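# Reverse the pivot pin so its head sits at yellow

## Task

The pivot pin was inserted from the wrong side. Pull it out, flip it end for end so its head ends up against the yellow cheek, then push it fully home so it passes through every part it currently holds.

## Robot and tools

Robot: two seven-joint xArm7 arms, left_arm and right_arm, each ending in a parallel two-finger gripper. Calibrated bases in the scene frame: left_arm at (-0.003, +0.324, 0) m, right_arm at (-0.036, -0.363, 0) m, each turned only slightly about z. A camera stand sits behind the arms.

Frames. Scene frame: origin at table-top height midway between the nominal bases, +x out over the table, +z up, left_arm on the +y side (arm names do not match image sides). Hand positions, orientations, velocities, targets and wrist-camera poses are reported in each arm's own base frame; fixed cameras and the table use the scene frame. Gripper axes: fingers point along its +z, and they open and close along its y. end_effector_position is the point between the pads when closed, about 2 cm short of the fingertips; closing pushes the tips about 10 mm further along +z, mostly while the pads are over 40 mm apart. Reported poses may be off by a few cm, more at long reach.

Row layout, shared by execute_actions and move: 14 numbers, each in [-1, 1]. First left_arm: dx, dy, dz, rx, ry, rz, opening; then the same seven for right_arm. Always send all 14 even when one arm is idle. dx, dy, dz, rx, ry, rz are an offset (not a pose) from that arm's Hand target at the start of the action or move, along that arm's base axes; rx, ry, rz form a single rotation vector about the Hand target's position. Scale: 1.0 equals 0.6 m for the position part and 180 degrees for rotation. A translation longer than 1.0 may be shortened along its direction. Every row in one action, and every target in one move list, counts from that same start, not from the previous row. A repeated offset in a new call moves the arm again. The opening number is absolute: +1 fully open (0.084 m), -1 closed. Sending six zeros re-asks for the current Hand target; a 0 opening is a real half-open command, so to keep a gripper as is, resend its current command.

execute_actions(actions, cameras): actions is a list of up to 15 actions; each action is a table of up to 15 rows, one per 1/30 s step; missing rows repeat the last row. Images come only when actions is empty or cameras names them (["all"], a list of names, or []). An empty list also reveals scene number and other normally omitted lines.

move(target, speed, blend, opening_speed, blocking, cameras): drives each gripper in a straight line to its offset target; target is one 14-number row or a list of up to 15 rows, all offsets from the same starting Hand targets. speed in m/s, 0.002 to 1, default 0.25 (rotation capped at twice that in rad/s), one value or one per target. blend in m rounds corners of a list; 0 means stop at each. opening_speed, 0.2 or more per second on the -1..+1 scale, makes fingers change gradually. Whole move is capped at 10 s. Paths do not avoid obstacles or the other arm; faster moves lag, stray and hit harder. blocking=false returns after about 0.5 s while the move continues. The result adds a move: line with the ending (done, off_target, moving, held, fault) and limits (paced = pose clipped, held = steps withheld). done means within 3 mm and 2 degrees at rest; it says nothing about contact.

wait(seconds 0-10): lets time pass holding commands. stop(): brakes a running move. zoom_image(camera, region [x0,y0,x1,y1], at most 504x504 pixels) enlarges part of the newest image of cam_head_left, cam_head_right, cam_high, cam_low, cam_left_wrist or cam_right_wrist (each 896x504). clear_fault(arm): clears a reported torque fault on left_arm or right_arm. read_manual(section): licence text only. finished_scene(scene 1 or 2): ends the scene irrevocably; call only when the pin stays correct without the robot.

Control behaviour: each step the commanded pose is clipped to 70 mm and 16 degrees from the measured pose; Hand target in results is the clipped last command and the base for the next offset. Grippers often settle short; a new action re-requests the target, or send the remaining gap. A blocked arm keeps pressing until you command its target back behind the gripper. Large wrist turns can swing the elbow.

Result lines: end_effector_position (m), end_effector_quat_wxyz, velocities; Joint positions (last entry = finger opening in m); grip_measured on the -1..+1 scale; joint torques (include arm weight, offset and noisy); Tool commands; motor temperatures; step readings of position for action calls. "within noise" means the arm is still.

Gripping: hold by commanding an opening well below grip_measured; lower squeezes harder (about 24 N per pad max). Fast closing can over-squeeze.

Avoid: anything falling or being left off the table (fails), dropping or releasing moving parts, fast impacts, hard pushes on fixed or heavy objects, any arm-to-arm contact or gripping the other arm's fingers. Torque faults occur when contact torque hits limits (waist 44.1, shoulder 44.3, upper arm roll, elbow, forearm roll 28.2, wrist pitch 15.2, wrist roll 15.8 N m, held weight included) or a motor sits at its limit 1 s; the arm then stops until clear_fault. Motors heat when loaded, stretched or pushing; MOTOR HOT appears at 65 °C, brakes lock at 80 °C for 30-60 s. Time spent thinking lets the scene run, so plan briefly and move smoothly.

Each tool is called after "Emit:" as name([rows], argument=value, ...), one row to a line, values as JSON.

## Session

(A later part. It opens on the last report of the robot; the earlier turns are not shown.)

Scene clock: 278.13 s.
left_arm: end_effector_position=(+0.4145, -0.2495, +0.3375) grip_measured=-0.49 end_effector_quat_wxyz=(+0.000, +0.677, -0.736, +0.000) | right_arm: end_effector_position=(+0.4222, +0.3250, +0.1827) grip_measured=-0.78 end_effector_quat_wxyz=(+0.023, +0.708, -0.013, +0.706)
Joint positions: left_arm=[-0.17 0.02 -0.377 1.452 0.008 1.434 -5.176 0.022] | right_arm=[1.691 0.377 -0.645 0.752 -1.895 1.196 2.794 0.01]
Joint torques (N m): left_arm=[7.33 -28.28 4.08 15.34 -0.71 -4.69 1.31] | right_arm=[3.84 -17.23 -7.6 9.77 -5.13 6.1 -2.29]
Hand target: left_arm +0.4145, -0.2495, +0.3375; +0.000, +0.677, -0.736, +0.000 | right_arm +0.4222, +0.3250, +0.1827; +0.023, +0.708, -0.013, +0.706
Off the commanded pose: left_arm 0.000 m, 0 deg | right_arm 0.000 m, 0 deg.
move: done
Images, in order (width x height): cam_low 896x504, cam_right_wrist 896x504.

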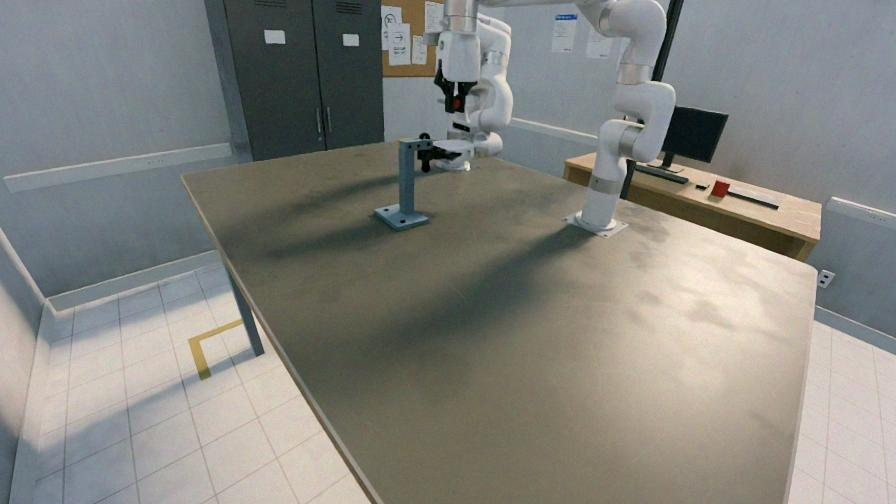

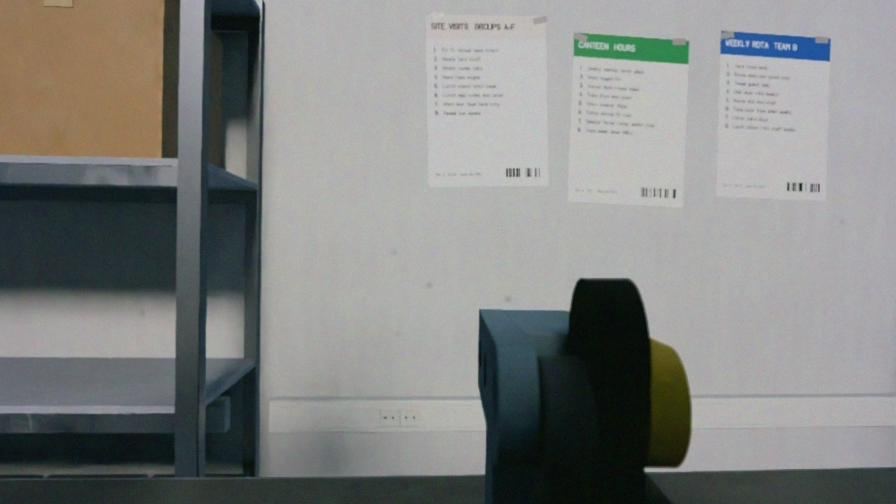

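Emit:
move(target=[0,0,0,0,0,0,-1,0,0,0.0053,0,0,0,-0.9], speed=0.02, cameras=["cam_right_wrist","cam_low"])

Emit:
zoom_image(camera="cam_right_wrist", region=[400, 250, 700, 504])

Emit:
zoom_image(camera="cam_low", region=[410, 125, 450, 160])

Scene clock: 290.80 s.
left_arm: end_effector_position=(+0.4145, -0.2495, +0.3375) grip_measured=-0.49 end_effector_quat_wxyz=(+0.000, +0.677, -0.736, +0.000) | right_arm: end_effector_position=(+0.4222, +0.3250, +0.1859) grip_measured=-0.78 end_effector_quat_wxyz=(+0.023, +0.708, -0.013, +0.706)
Joint positions: left_arm=[-0.17 0.02 -0.377 1.452 0.008 1.434 -5.176 0.022] | right_arm=[1.693 0.366 -0.647 0.75 -1.896 1.197 2.786 0.01]
Joint torques (N m): left_arm=[7.34 -28.34 3.93 15.34 -1.1 -4.81 1.52] | right_arm=[3.94 -16.97 -7.4 9.96 -5.25 6.13 -2.54]
Hand target: left_arm +0.4145, -0.2495, +0.3375; +0.000, +0.677, -0.736, +0.000 | right_arm +0.4222, +0.3250, +0.1859; +0.023, +0.708, -0.013, +0.706
Off the commanded pose: left_arm 0.000 m, 0 deg | right_arm 0.000 m, 0 deg.
move: done
Images, in order (width x height): cam_low 896x504, cam_right_wrist 896x504.

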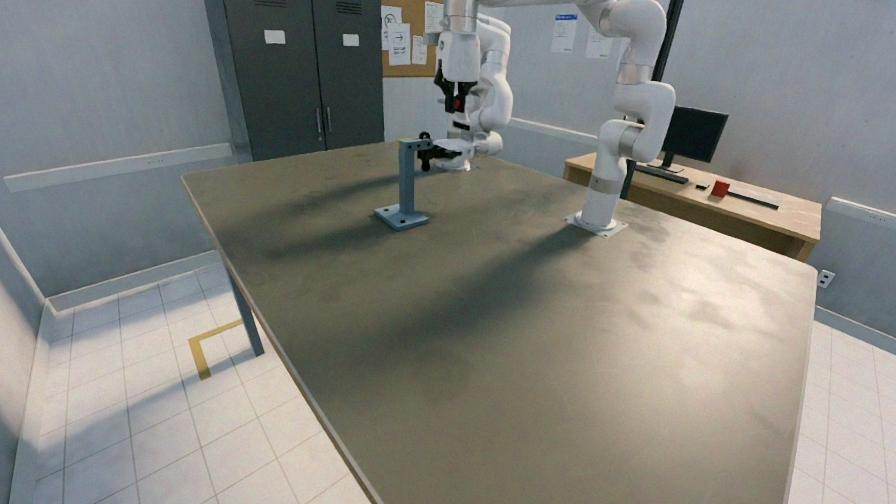

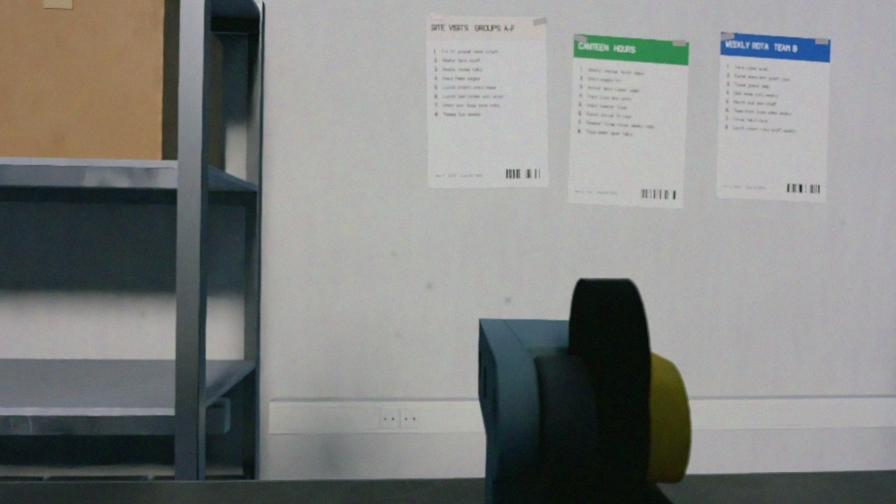

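Scaled by 1.680 from the camera's 896x504 image, which has a finer 1280x720 frame.

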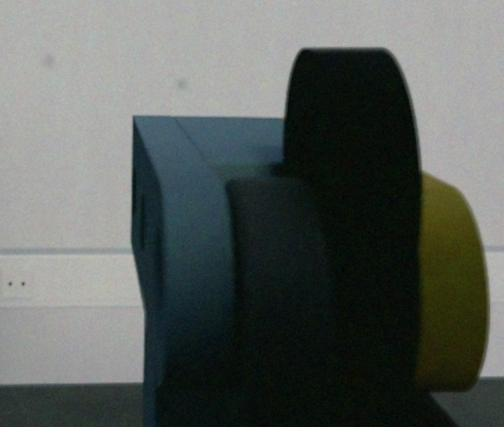

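Scaled by 12.600 from the camera's 896x504 image, which has a finer 1280x720 frame.

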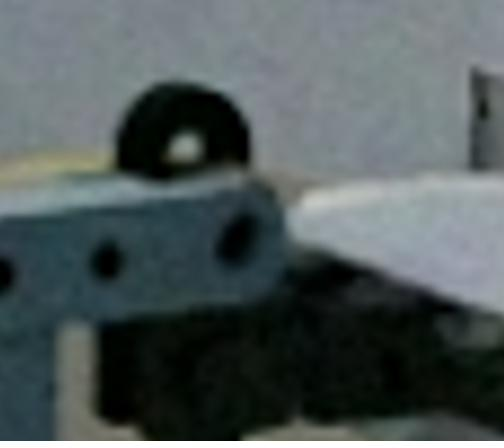

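Emit:
move([
  [0,0,-0.2025,0,0,0,-1,0,0,0,0,0,0,-0.9],
  [-0.0025,-0.0299,-0.2025,0,0,0,-1,0,0,0,0,0,0,-0.9],
], speed=[0.2,0.05], cameras=["cam_right_wrist","cam_left_wrist"])

Emit:
zoom_image(camera="cam_left_wrist", region=[480, 0, 780, 260])

Scene clock: 303.53 s.
left_arm: end_effector_position=(+0.4130, -0.2674, +0.2160) grip_measured=-0.49 end_effector_quat_wxyz=(+0.000, +0.677, -0.736, +0.000) | right_arm: end_effector_position=(+0.4222, +0.3250, +0.1859) grip_measured=-0.78 end_effector_quat_wxyz=(+0.023, +0.708, -0.013, +0.706)
Joint positions: left_arm=[-0.193 0.087 -0.394 1.178 0.038 1.098 -5.231 0.022] | right_arm=[1.693 0.366 -0.647 0.75 -1.897 1.197 2.786 0.01]
Joint torques (N m): left_arm=[-8.04 -15.87 -5.71 19.64 1.3 -0.38 -1.72] | right_arm=[3.72 -16.98 -7.37 9.99 -5.12 6.04 -2.33]
Hand target: left_arm +0.4130, -0.2675, +0.2160; +0.000, +0.677, -0.736, +0.000 | right_arm +0.4222, +0.3250, +0.1859; +0.023, +0.708, -0.013, +0.706
Off the commanded pose: left_arm 0.000 m, 0 deg | right_arm 0.000 m, 0 deg.
move: done
Images, in order (width x height): cam_left_wrist 896x504, cam_right_wrist 896x504.

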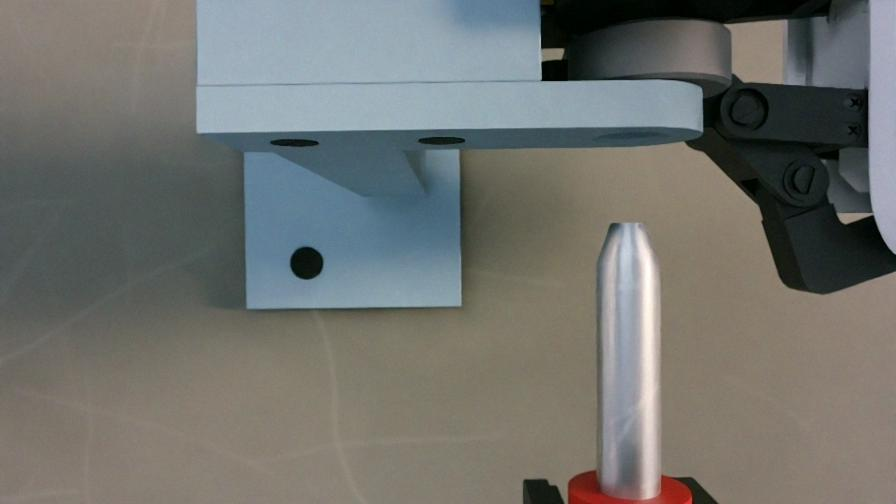

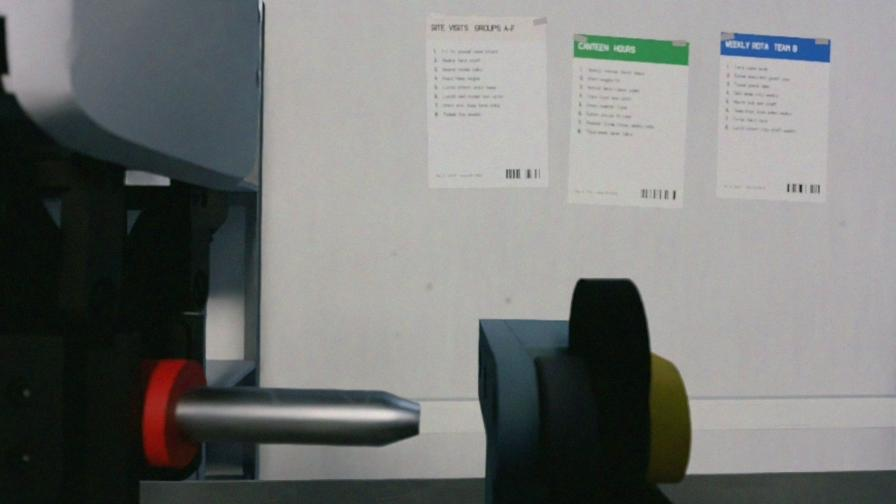

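Scaled by 1.680 from the camera's 896x504 image, which has a finer 1280x720 frame.

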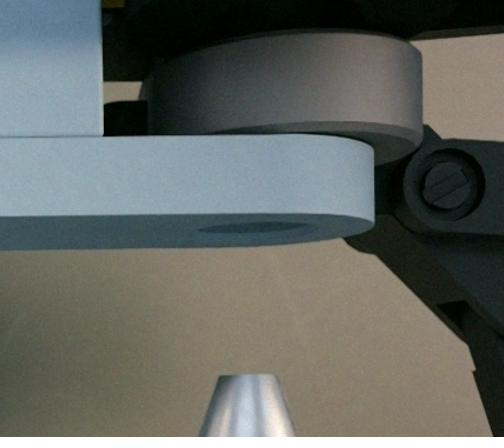

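Emit:
move(target=[-0.003,0,0,0,0,0.0022,-1,0.006,-0.0003,0,0,0,0,-0.9], speed=0.03, cameras=["cam_right_wrist","cam_left_wrist"])

Emit:
zoom_image(camera="cam_left_wrist", region=[480, 0, 780, 260])

Emit:
zoom_image(camera="cam_right_wrist", region=[380, 270, 720, 504])

Scene clock: 330.87 s.
left_arm: end_effector_position=(+0.4112, -0.2674, +0.2160) grip_measured=-0.49 end_effector_quat_wxyz=(+0.000, +0.679, -0.734, +0.000) | right_arm: end_effector_position=(+0.4256, +0.3249, +0.1859) grip_measured=-0.78 end_effector_quat_wxyz=(+0.023, +0.708, -0.013, +0.706)
Joint positions: left_arm=[-0.194 0.082 -0.395 1.172 0.036 1.097 -5.239 0.022] | right_arm=[1.686 0.371 -0.65 0.756 -1.903 1.19 2.787 0.01]
Joint torques (N m): left_arm=[-8.19 -29.33 -5.73 15.13 -0.93 -5.24 -1.79] | right_arm=[-11.65 -8.24 -12.69 26.54 -9.51 -2.38 2.44]
Hand target: left_arm +0.4112, -0.2675, +0.2160; +0.000, +0.679, -0.734, +0.000 | right_arm +0.4258, +0.3248, +0.1859; +0.023, +0.708, -0.013, +0.706
Off the commanded pose: left_arm 0.000 m, 0 deg | right_arm 0.000 m, 0 deg.
move: done
Images, in order (width x height): cam_left_wrist 896x504, cam_right_wrist 896x504.

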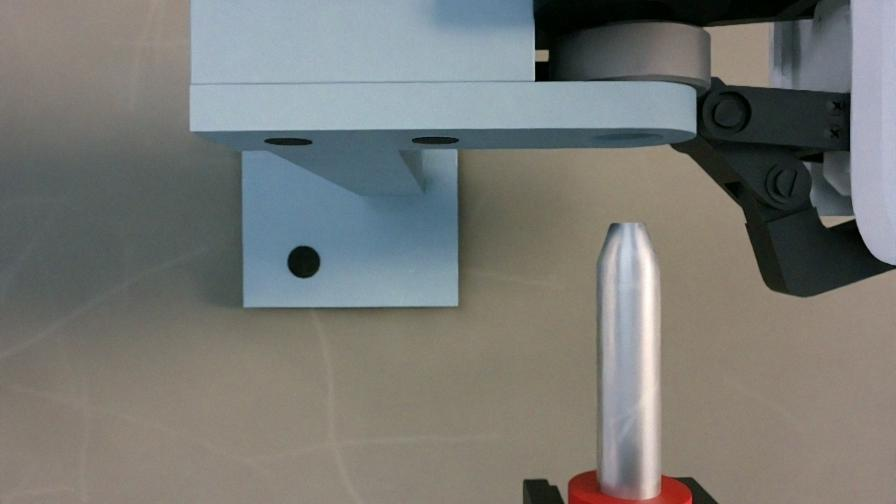

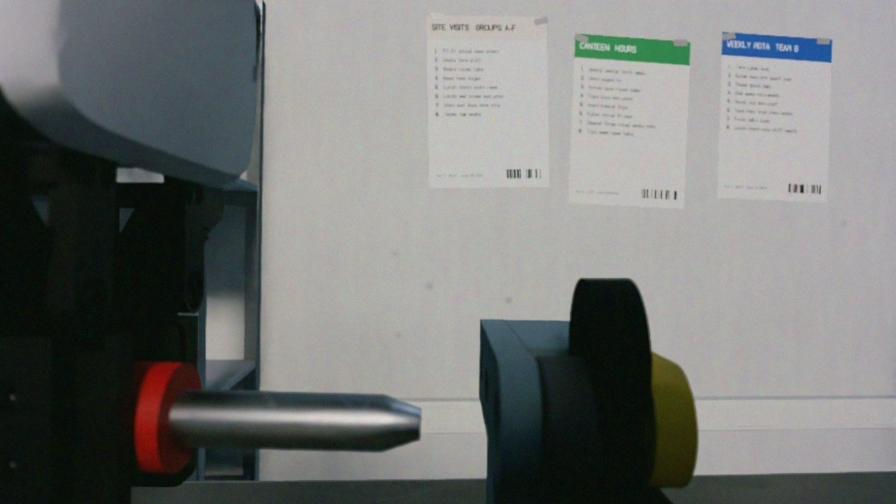

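Scaled by 1.680 from the camera's 896x504 image, which has a finer 1280x720 frame.

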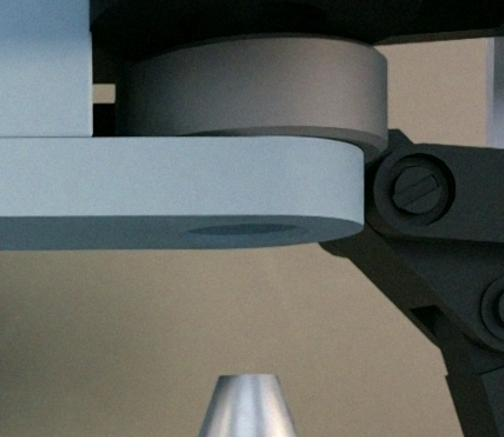

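Scaled by 1.482 from the camera's 896x504 image, which has a finer 1280x720 frame.

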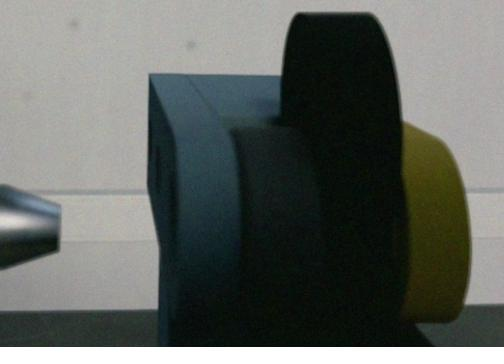

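Emit:
move(target=[-0.0041,-0.0548,0,0,0,0,-1,0,0,0,0,0,0,-0.9], speed=0.04, cameras=["cam_right_wrist","cam_left_wrist"])

Scene clock: 343.17 s.
left_arm: end_effector_position=(+0.4087, -0.3003, +0.2160) grip_measured=-0.49 end_effector_quat_wxyz=(+0.000, +0.679, -0.734, +0.000) | right_arm: end_effector_position=(+0.4258, +0.3248, +0.1859) grip_measured=-0.78 end_effector_quat_wxyz=(+0.023, +0.708, -0.013, +0.706)
Joint positions: left_arm=[-0.235 0.142 -0.421 1.239 0.065 1.111 -5.316 0.022] | right_arm=[1.686 0.371 -0.65 0.756 -1.903 1.19 2.787 0.01]
Joint torques (N m): left_arm=[-8.9 -17.57 -7.4 19.59 1.3 -0.02 -1.6] | right_arm=[-4.2 -13.21 -11.31 19.23 -1.57 2.23 1.74]
Hand target: left_arm +0.4087, -0.3003, +0.2160; +0.000, +0.679, -0.734, +0.000 | right_arm +0.4258, +0.3248, +0.1859; +0.023, +0.708, -0.013, +0.706
Off the commanded pose: left_arm 0.000 m, 0 deg | right_arm 0.000 m, 0 deg.
move: done
Images, in order (width x height): cam_left_wrist 896x504, cam_right_wrist 896x504.

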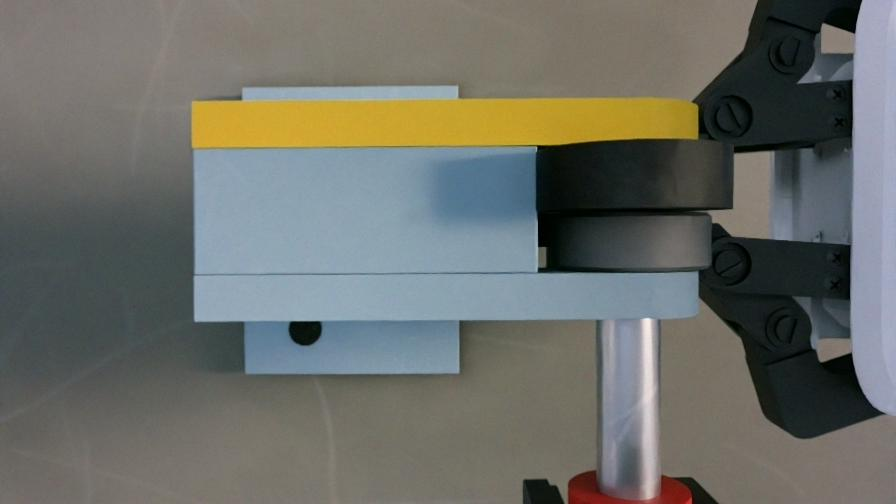

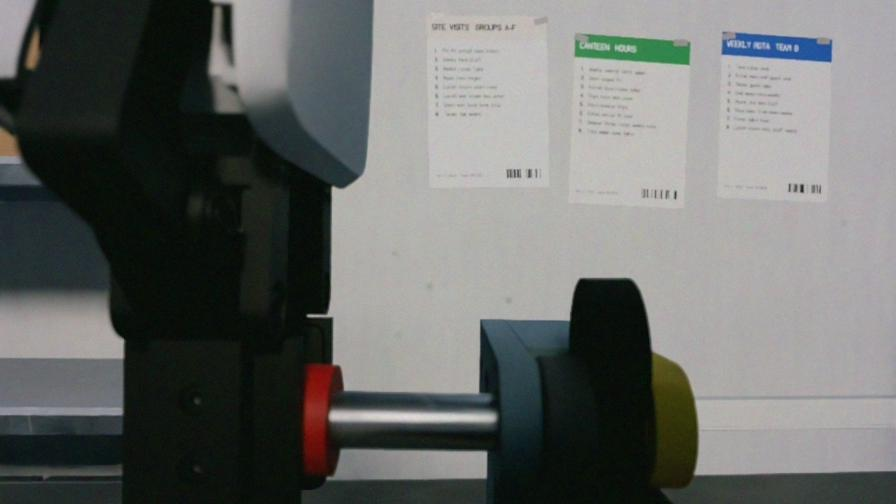

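Emit:
move([
  [0,0,0,0,0,0,-1,-0.0033,0.0002,0,0,0,0,-0.9],
  [0,0,0,0,0,0,-1,-0.0033,0.0002,-0.0267,0,0,0,-0.9],
], speed=0.04, cameras=["cam_right_wrist","cam_left_wrist"])

Emit:
zoom_image(camera="cam_right_wrist", region=[450, 240, 720, 440])

Scene clock: 355.30 s.
left_arm: end_effector_position=(+0.4087, -0.3003, +0.2160) grip_measured=-0.49 end_effector_quat_wxyz=(+0.000, +0.679, -0.734, +0.000) | right_arm: end_effector_position=(+0.4239, +0.3250, +0.1699) grip_measured=-0.78 end_effector_quat_wxyz=(+0.023, +0.708, -0.013, +0.706)
Joint positions: left_arm=[-0.236 0.142 -0.421 1.24 0.065 1.111 -5.316 0.022] | right_arm=[1.679 0.424 -0.634 0.766 -1.891 1.187 2.828 0.01]
Joint torques (N m): left_arm=[-8.34 -17.79 -7.5 18.51 0.15 -0.42 -1.15] | right_arm=[-6.56 -10.89 -6.99 17.75 3.3 1.15 2.45]
Motor temperatures (°C): left_arm=[38 40 34 53 37 32 46] | right_arm=[39 37 38 50 40 37 38]
Hand target: left_arm +0.4087, -0.3003, +0.2160; +0.000, +0.679, -0.734, +0.000 | right_arm +0.4239, +0.3250, +0.1699; +0.023, +0.708, -0.013, +0.706
Off the commanded pose: left_arm 0.000 m, 0 deg | right_arm 0.000 m, 0 deg.
move: done
Images, in order (width x height): cam_left_wrist 896x504, cam_right_wrist 896x504.

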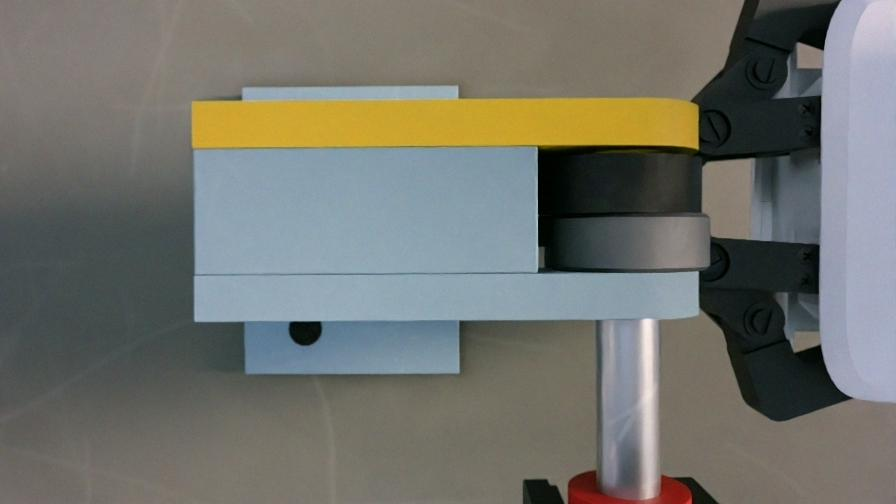

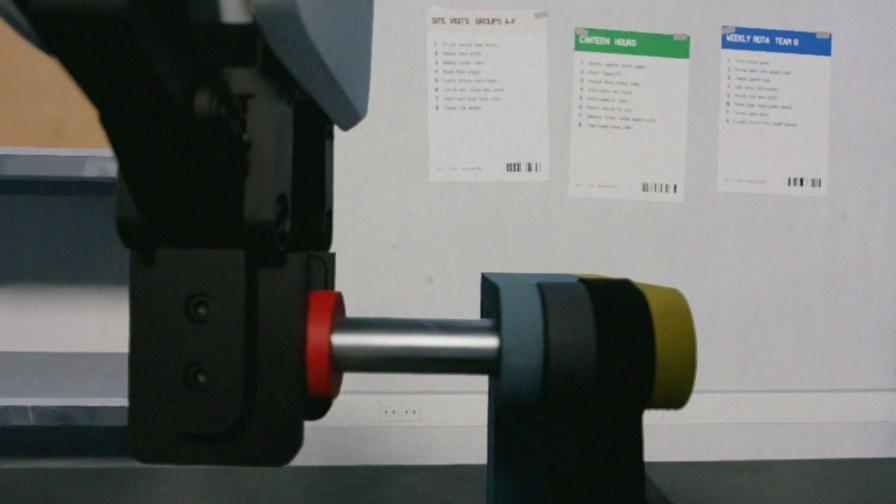

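Scaled by 1.867 from the camera's 896x504 image, which has a finer 1280x720 frame.

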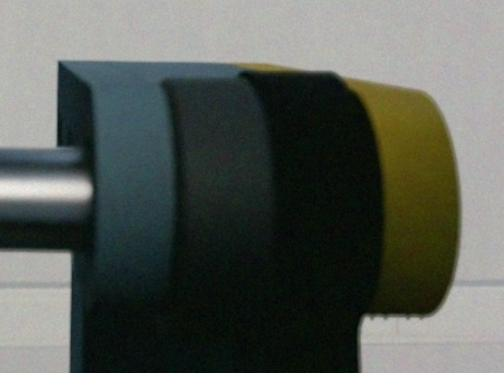

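Emit:
move([
  [0,0,0,0,0,0,-1,-0.0025,0.0001,0,0,0,0,-0.9],
  [-0.003,-0.0399,0,0,0,0,-1,-0.0025,0.0001,0,0,0,0,-0.9],
], speed=0.03, cameras=["cam_right_wrist","cam_left_wrist"])

Scene clock: 364.70 s.
left_arm: end_effector_position=(+0.4068, -0.3243, +0.2160) grip_measured=-0.49 end_effector_quat_wxyz=(+0.000, +0.679, -0.734, +0.000) | right_arm: end_effector_position=(+0.4223, +0.3251, +0.1699) grip_measured=-0.78 end_effector_quat_wxyz=(+0.023, +0.708, -0.013, +0.706)
Joint positions: left_arm=[-0.269 0.19 -0.436 1.295 0.089 1.125 -5.372 0.022] | right_arm=[1.682 0.422 -0.633 0.763 -1.888 1.19 2.828 0.01]
Joint torques (N m): left_arm=[-10.01 -20.14 -9.53 20.69 0.63 -3.39 -1.43] | right_arm=[-3.18 -12.95 -5.84 16.43 -5.14 -0.24 -1.85]
Hand target: left_arm +0.4069, -0.3243, +0.2160; +0.000, +0.679, -0.734, +0.000 | right_arm +0.4224, +0.3250, +0.1699; +0.023, +0.708, -0.013, +0.706
Off the commanded pose: left_arm 0.000 m, 0 deg | right_arm 0.000 m, 0 deg.
move: done
Images, in order (width x height): cam_left_wrist 896x504, cam_right_wrist 896x504.

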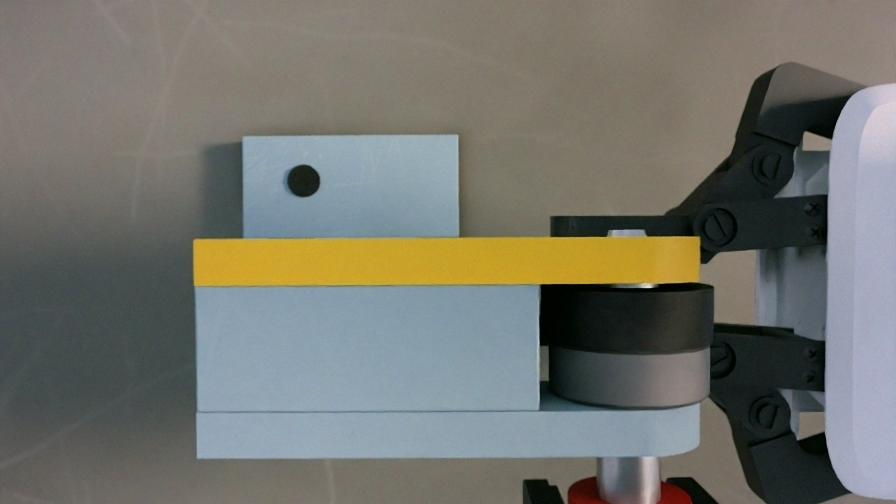

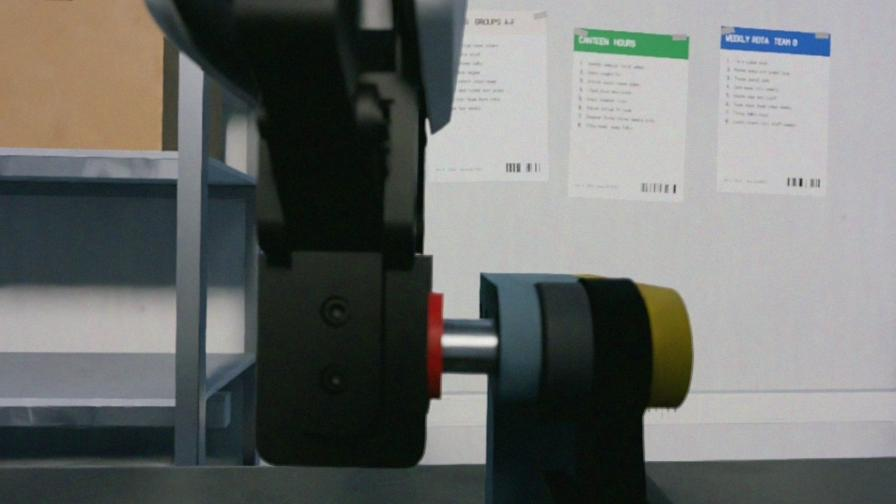

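Emit:
move([
  [0,0,0,0,0,0,-1,0,0,0,0,0,0,-0.4],
  [0,0,0,0,0,0,-1,0,0,0.0262,0,0,0,-0.4],
  [0,0,0,0,0,0,-1,0,0,0.0262,0,0,0,-0.95],
], speed=0.04, cameras=["cam_right_wrist","cam_left_wrist"])

Emit:
zoom_image(camera="cam_right_wrist", region=[420, 300, 720, 504])

Scene clock: 380.60 s.
left_arm: end_effector_position=(+0.4069, -0.3243, +0.2160) grip_measured=-0.49 end_effector_quat_wxyz=(+0.000, +0.679, -0.734, +0.000) | right_arm: end_effector_position=(+0.4224, +0.3250, +0.1856) grip_measured=-0.78 end_effector_quat_wxyz=(+0.023, +0.708, -0.013, +0.706)
Joint positions: left_arm=[-0.269 0.19 -0.436 1.295 0.089 1.125 -5.372 0.022] | right_arm=[1.693 0.367 -0.648 0.75 -1.897 1.196 2.786 0.01]
Joint torques (N m): left_arm=[5.14 -20.17 -0.47 19.82 0.87 -2.42 -1.46] | right_arm=[2.84 -16.23 -5.27 10.61 -2.33 3.87 -1.74]
Hand target: left_arm +0.4069, -0.3243, +0.2160; +0.000, +0.679, -0.734, +0.000 | right_arm +0.4224, +0.3250, +0.1856; +0.023, +0.708, -0.013, +0.706
Off the commanded pose: left_arm 0.000 m, 0 deg | right_arm 0.000 m, 0 deg.
move: done
Images, in order (width x height): cam_left_wrist 896x504, cam_right_wrist 896x504.

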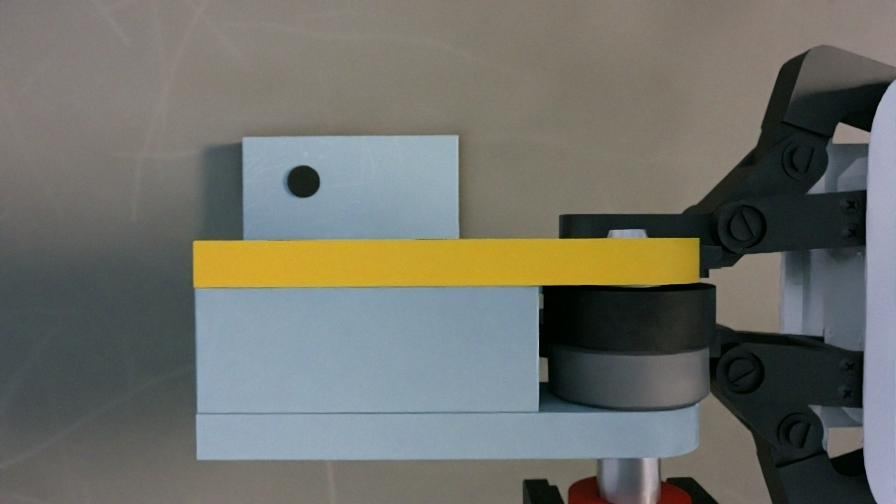

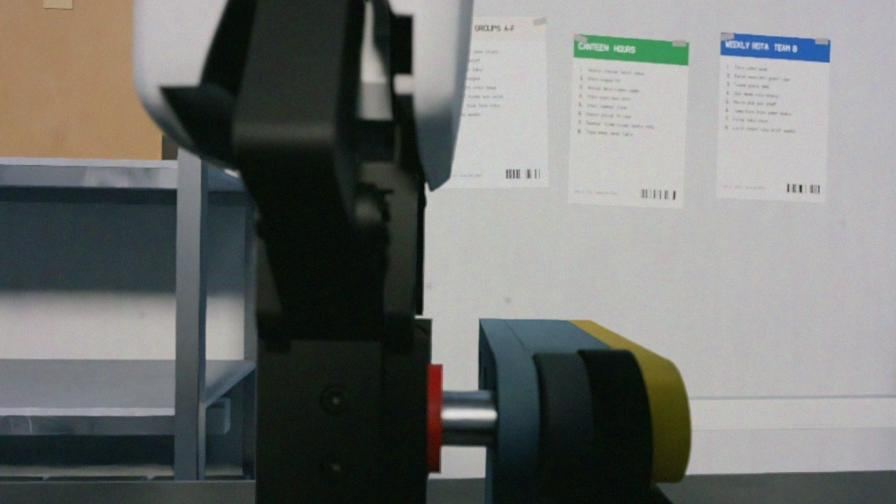

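Scaled by 1.680 from the camera's 896x504 image, which has a finer 1280x720 frame.

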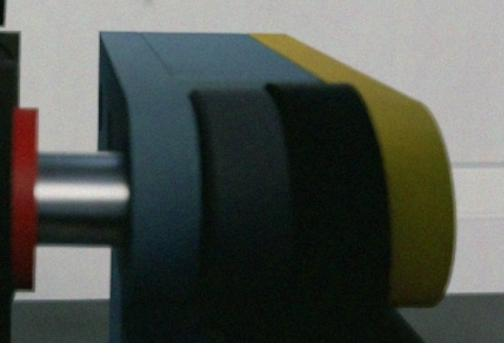

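Emit:
move([
  [0.0087,0.1147,0,0,0,0,-1,0,0.001,0,0,0,0,-0.95],
  [0.0087,0.1147,0.207,0,0,0,-1,0,0.001,0,0,0,0,-0.95],
], speed=[0.06,0.3], blend=[0.01,0], cameras=["cam_right_wrist"])

Emit:
zoom_image(camera="cam_right_wrist", region=[420, 300, 720, 504])

Emit:
move([
  [-0.006,-0.075,0,0,0,-0.5,-1,0,0,0,0,0,0,-0.95],
  [-0.0294,-0.3802,0,0,0,-1,-1,0,0,0,0,0,0,-0.95],
  [-0.0294,-0.3802,-0.207,0,0,-1,-1,0,0,0,0,0,0,-0.95],
], speed=[0.5,0.5,0.25], blend=[0.05,0.01,0], cameras=["cam_left_wrist","cam_right_wrist"])

Emit:
zoom_image(camera="cam_left_wrist", region=[530, 0, 800, 250])

Emit:
zoom_image(camera="cam_right_wrist", region=[450, 280, 896, 504])

Scene clock: 405.20 s.
left_arm: end_effector_position=(+0.4121, -0.2554, +0.3402) grip_measured=-0.49 end_effector_quat_wxyz=(+0.000, +0.679, -0.734, +0.000) | right_arm: end_effector_position=(+0.4224, +0.3256, +0.1856) grip_measured=-0.78 end_effector_quat_wxyz=(+0.023, +0.708, -0.013, +0.706)
Joint positions: left_arm=[-0.176 0.025 -0.385 1.466 0.01 1.443 -5.198 0.022] | right_arm=[1.693 0.368 -0.647 0.752 -1.895 1.196 2.786 0.01]
Joint torques (N m): left_arm=[-7.99 -15.2 -5.12 19.89 1.43 -0.14 -1.62] | right_arm=[-1.23 -11.67 -3.13 18.36 3.32 1.4 -2.43]
Motor temperatures (°C): left_arm=[38 40 33 56 37 32 46] | right_arm=[39 37 35 50 40 36 37]
Hand target: left_arm +0.4121, -0.2555, +0.3402; +0.000, +0.679, -0.734, +0.000 | right_arm +0.4224, +0.3256, +0.1856; +0.023, +0.708, -0.013, +0.706
Off the commanded pose: left_arm 0.000 m, 0 deg | right_arm 0.000 m, 0 deg.
move: done
Images, in order (width x height): cam_right_wrist 896x504.

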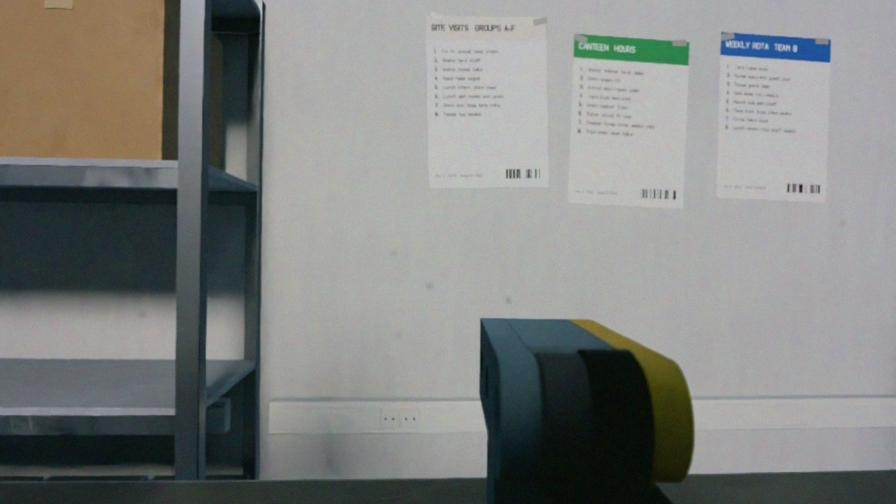

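Scaled by 1.680 from the camera's 896x504 image, which has a finer 1280x720 frame.

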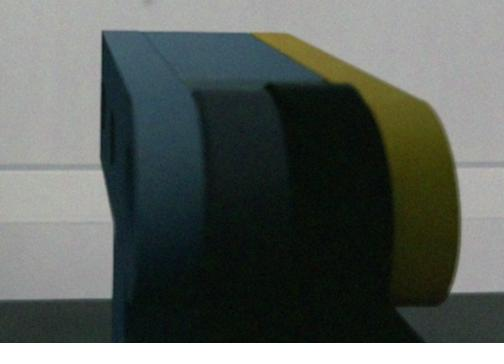

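Scene clock: 409.67 s.
left_arm: end_effector_position=(+0.3945, -0.4836, +0.2160) grip_measured=-0.49 end_effector_quat_wxyz=(+0.000, +0.734, +0.679, +0.000) | right_arm: end_effector_position=(+0.4224, +0.3256, +0.1856) grip_measured=-0.78 end_effector_quat_wxyz=(+0.023, +0.708, -0.013, +0.706)
Joint positions: left_arm=[-0.433 0.642 -0.677 1.847 0.396 1.337 -2.595 0.022] | right_arm=[1.693 0.368 -0.647 0.752 -1.895 1.196 2.786 0.01]
Joint torques (N m): left_arm=[7.41 -40.05 -5.16 14 1.43 -4.74 -1.5] | right_arm=[-1.62 -11.7 -3.23 18.28 3.3 1.35 -2.43]
Motor temperatures (°C): left_arm=[38 40 34 55 37 32 46] | right_arm=[39 37 35 50 40 36 37]
Hand target: left_arm +0.3945, -0.4836, +0.2160; +0.000, +0.734, +0.679, +0.000 | right_arm +0.4224, +0.3256, +0.1856; +0.023, +0.708, -0.013, +0.706
Off the commanded pose: left_arm 0.000 m, 0 deg | right_arm 0.000 m, 0 deg.
move: done
Images, in order (width x height): cam_left_wrist 896x504, cam_right_wrist 896x504.

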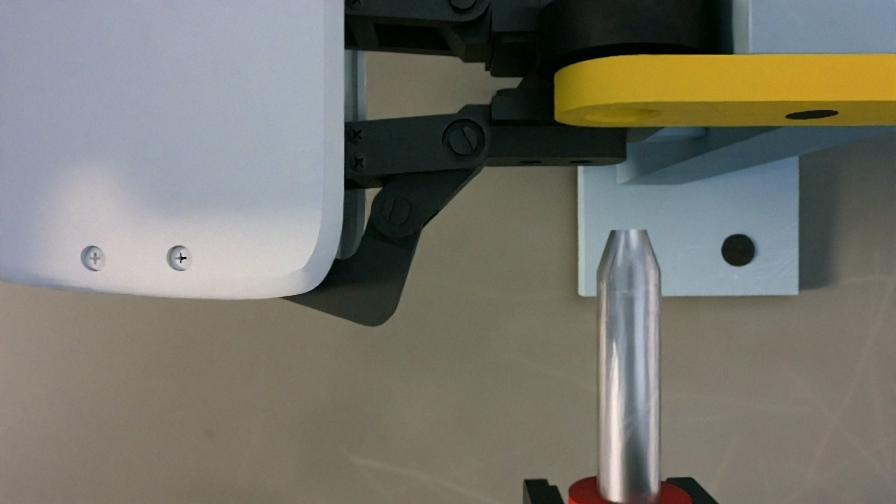

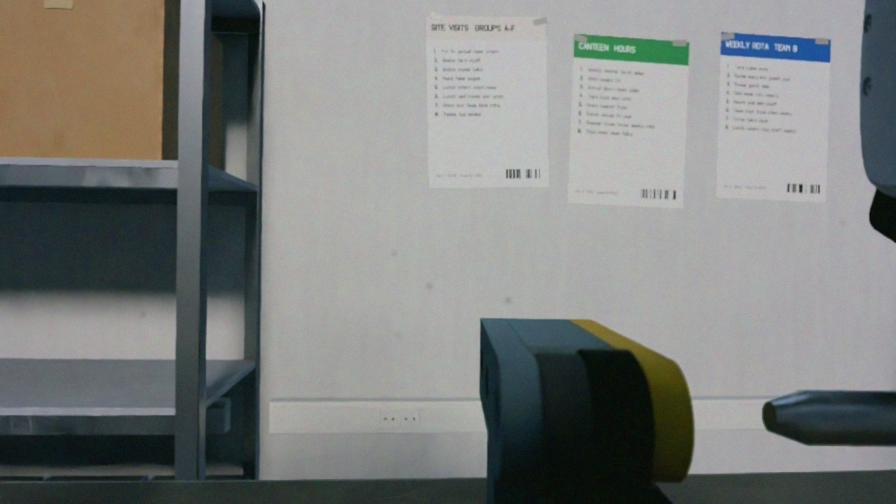

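Scaled by 1.867 from the camera's 896x504 image, which has a finer 1280x720 frame.

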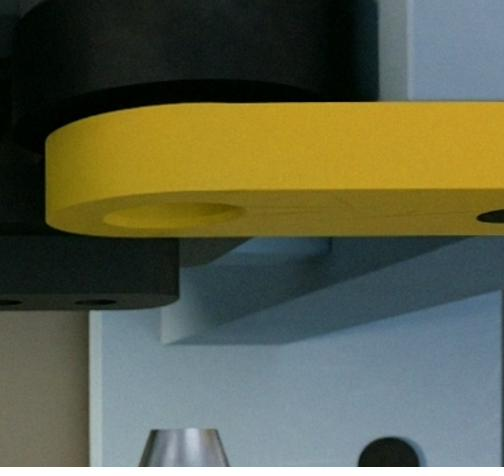

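Scaled by 1.130 from the camera's 896x504 image, which has a finer 1280x720 frame.

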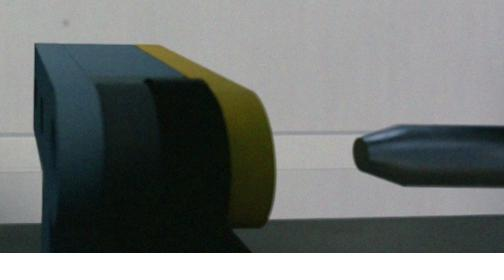

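Emit:
move([
  [-0.0018,0.0002,0,0,0,0,-1,0,0,0,0,0,0,-0.95],
  [0.0061,0.1048,0,0,0,0,-1,0,0,0,0,0,0,-0.95],
], speed=[0.03,0.035], cameras=["cam_left_wrist","cam_right_wrist"])

Scene clock: 423.70 s.
left_arm: end_effector_position=(+0.3982, -0.4205, +0.2160) grip_measured=-0.49 end_effector_quat_wxyz=(+0.000, +0.734, +0.679, +0.000) | right_arm: end_effector_position=(+0.4224, +0.3256, +0.1856) grip_measured=-0.78 end_effector_quat_wxyz=(+0.023, +0.708, -0.013, +0.706)
Joint positions: left_arm=[-0.249 0.464 -0.71 1.58 0.314 1.234 -2.505 0.022] | right_arm=[1.693 0.368 -0.647 0.752 -1.895 1.196 2.786 0.01]
Joint torques (N m): left_arm=[6.57 -35.4 -10.64 11.86 -1.48 0.18 1.16] | right_arm=[-1.78 -11.63 -3.62 12.44 2.36 1.39 -2.28]
Hand target: left_arm +0.3981, -0.4207, +0.2160; +0.000, +0.734, +0.679, +0.000 | right_arm +0.4224, +0.3256, +0.1856; +0.023, +0.708, -0.013, +0.706
Off the commanded pose: left_arm 0.000 m, 0 deg | right_arm 0.000 m, 0 deg.
move: done
Images, in order (width x height): cam_left_wrist 896x504, cam_right_wrist 896x504.

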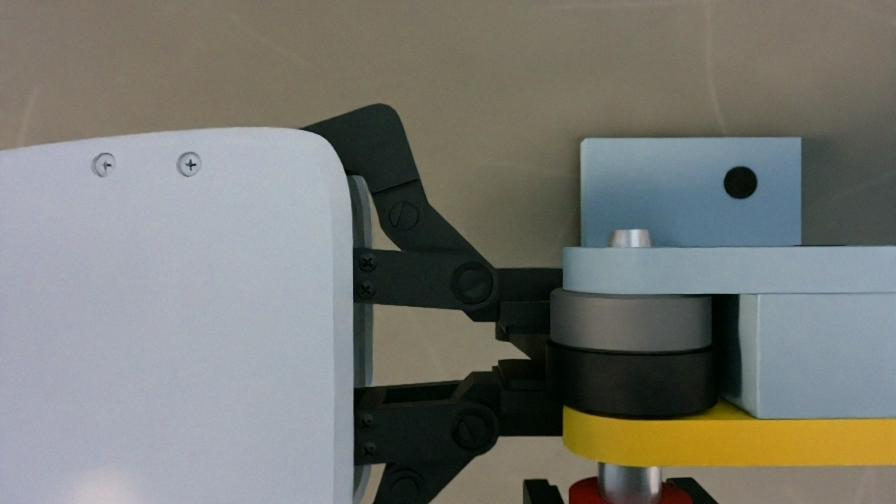

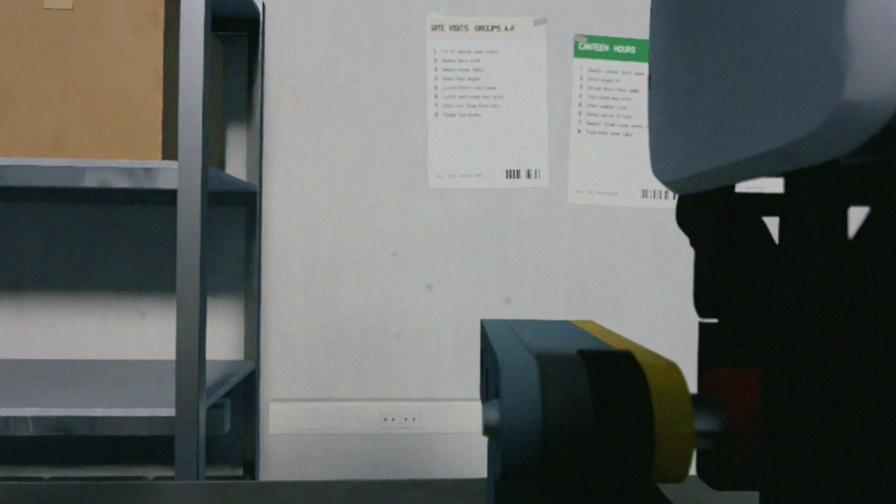

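Emit:
move([
  [0,0,0,0,0,0,-1,0,0,0,0,0,0,-0.3],
  [0.0013,0.0175,0,0,0,0,-1,-0.13,0.006,0,0,0,0,-0.3],
], speed=[0.1,0.08], cameras=["cam_left_wrist","cam_right_wrist"])

Emit:
zoom_image(camera="cam_right_wrist", region=[430, 280, 730, 460])

Scene clock: 432.53 s.
left_arm: end_effector_position=(+0.3989, -0.4104, +0.2160) grip_measured=-0.49 end_effector_quat_wxyz=(+0.000, +0.734, +0.679, +0.000) | right_arm: end_effector_position=(+0.3444, +0.3292, +0.1856) grip_measured=-0.32 end_effector_quat_wxyz=(+0.023, +0.708, -0.013, +0.706)
Joint positions: left_arm=[-0.22 0.436 -0.714 1.543 0.299 1.219 -2.486 0.022] | right_arm=[1.835 0.275 -0.562 0.646 -1.726 1.346 2.751 0.03]
Joint torques (N m): left_arm=[9.61 -39.83 -10.49 10.12 -1.3 6.97 1.21] | right_arm=[3.95 -15.69 -1.17 8.31 3.64 5.29 -2.38]
Hand target: left_arm +0.3989, -0.4102, +0.2160; +0.000, +0.734, +0.679, +0.000 | right_arm +0.3444, +0.3292, +0.1856; +0.023, +0.708, -0.013, +0.706
Off the commanded pose: left_arm 0.000 m, 0 deg | right_arm 0.000 m, 0 deg.
move: done
Images, in order (width x height): cam_left_wrist 896x504, cam_right_wrist 896x504.

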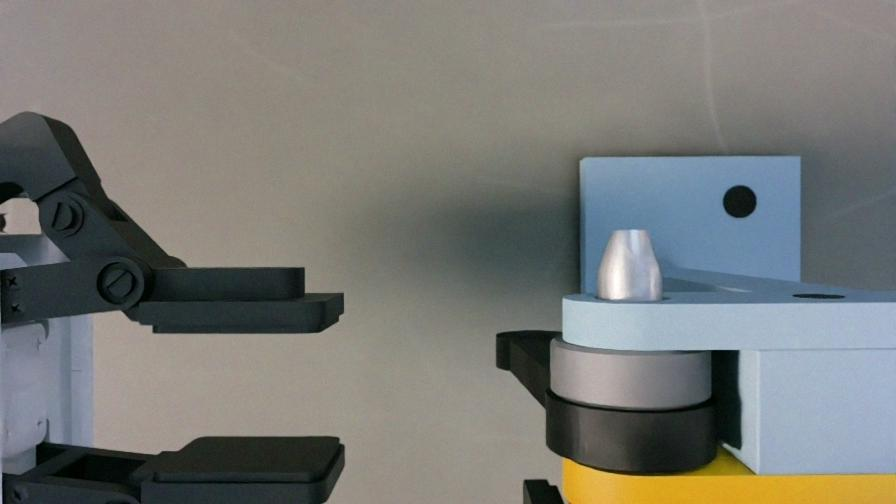

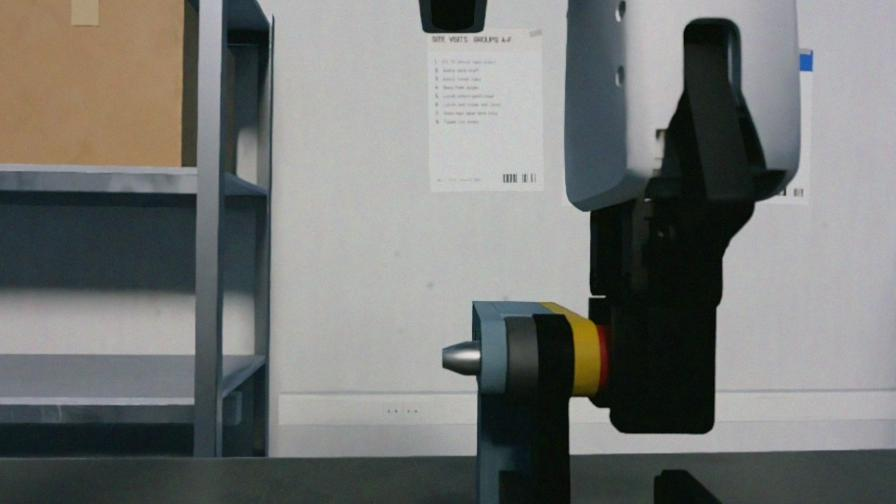

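Scaled by 1.680 from the camera's 896x504 image, which has a finer 1280x720 frame.

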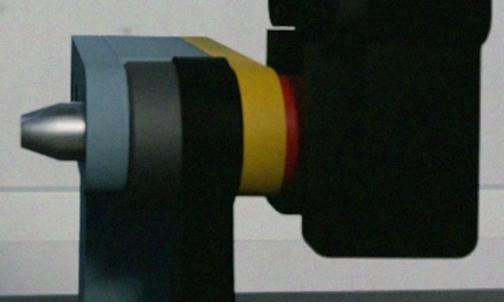

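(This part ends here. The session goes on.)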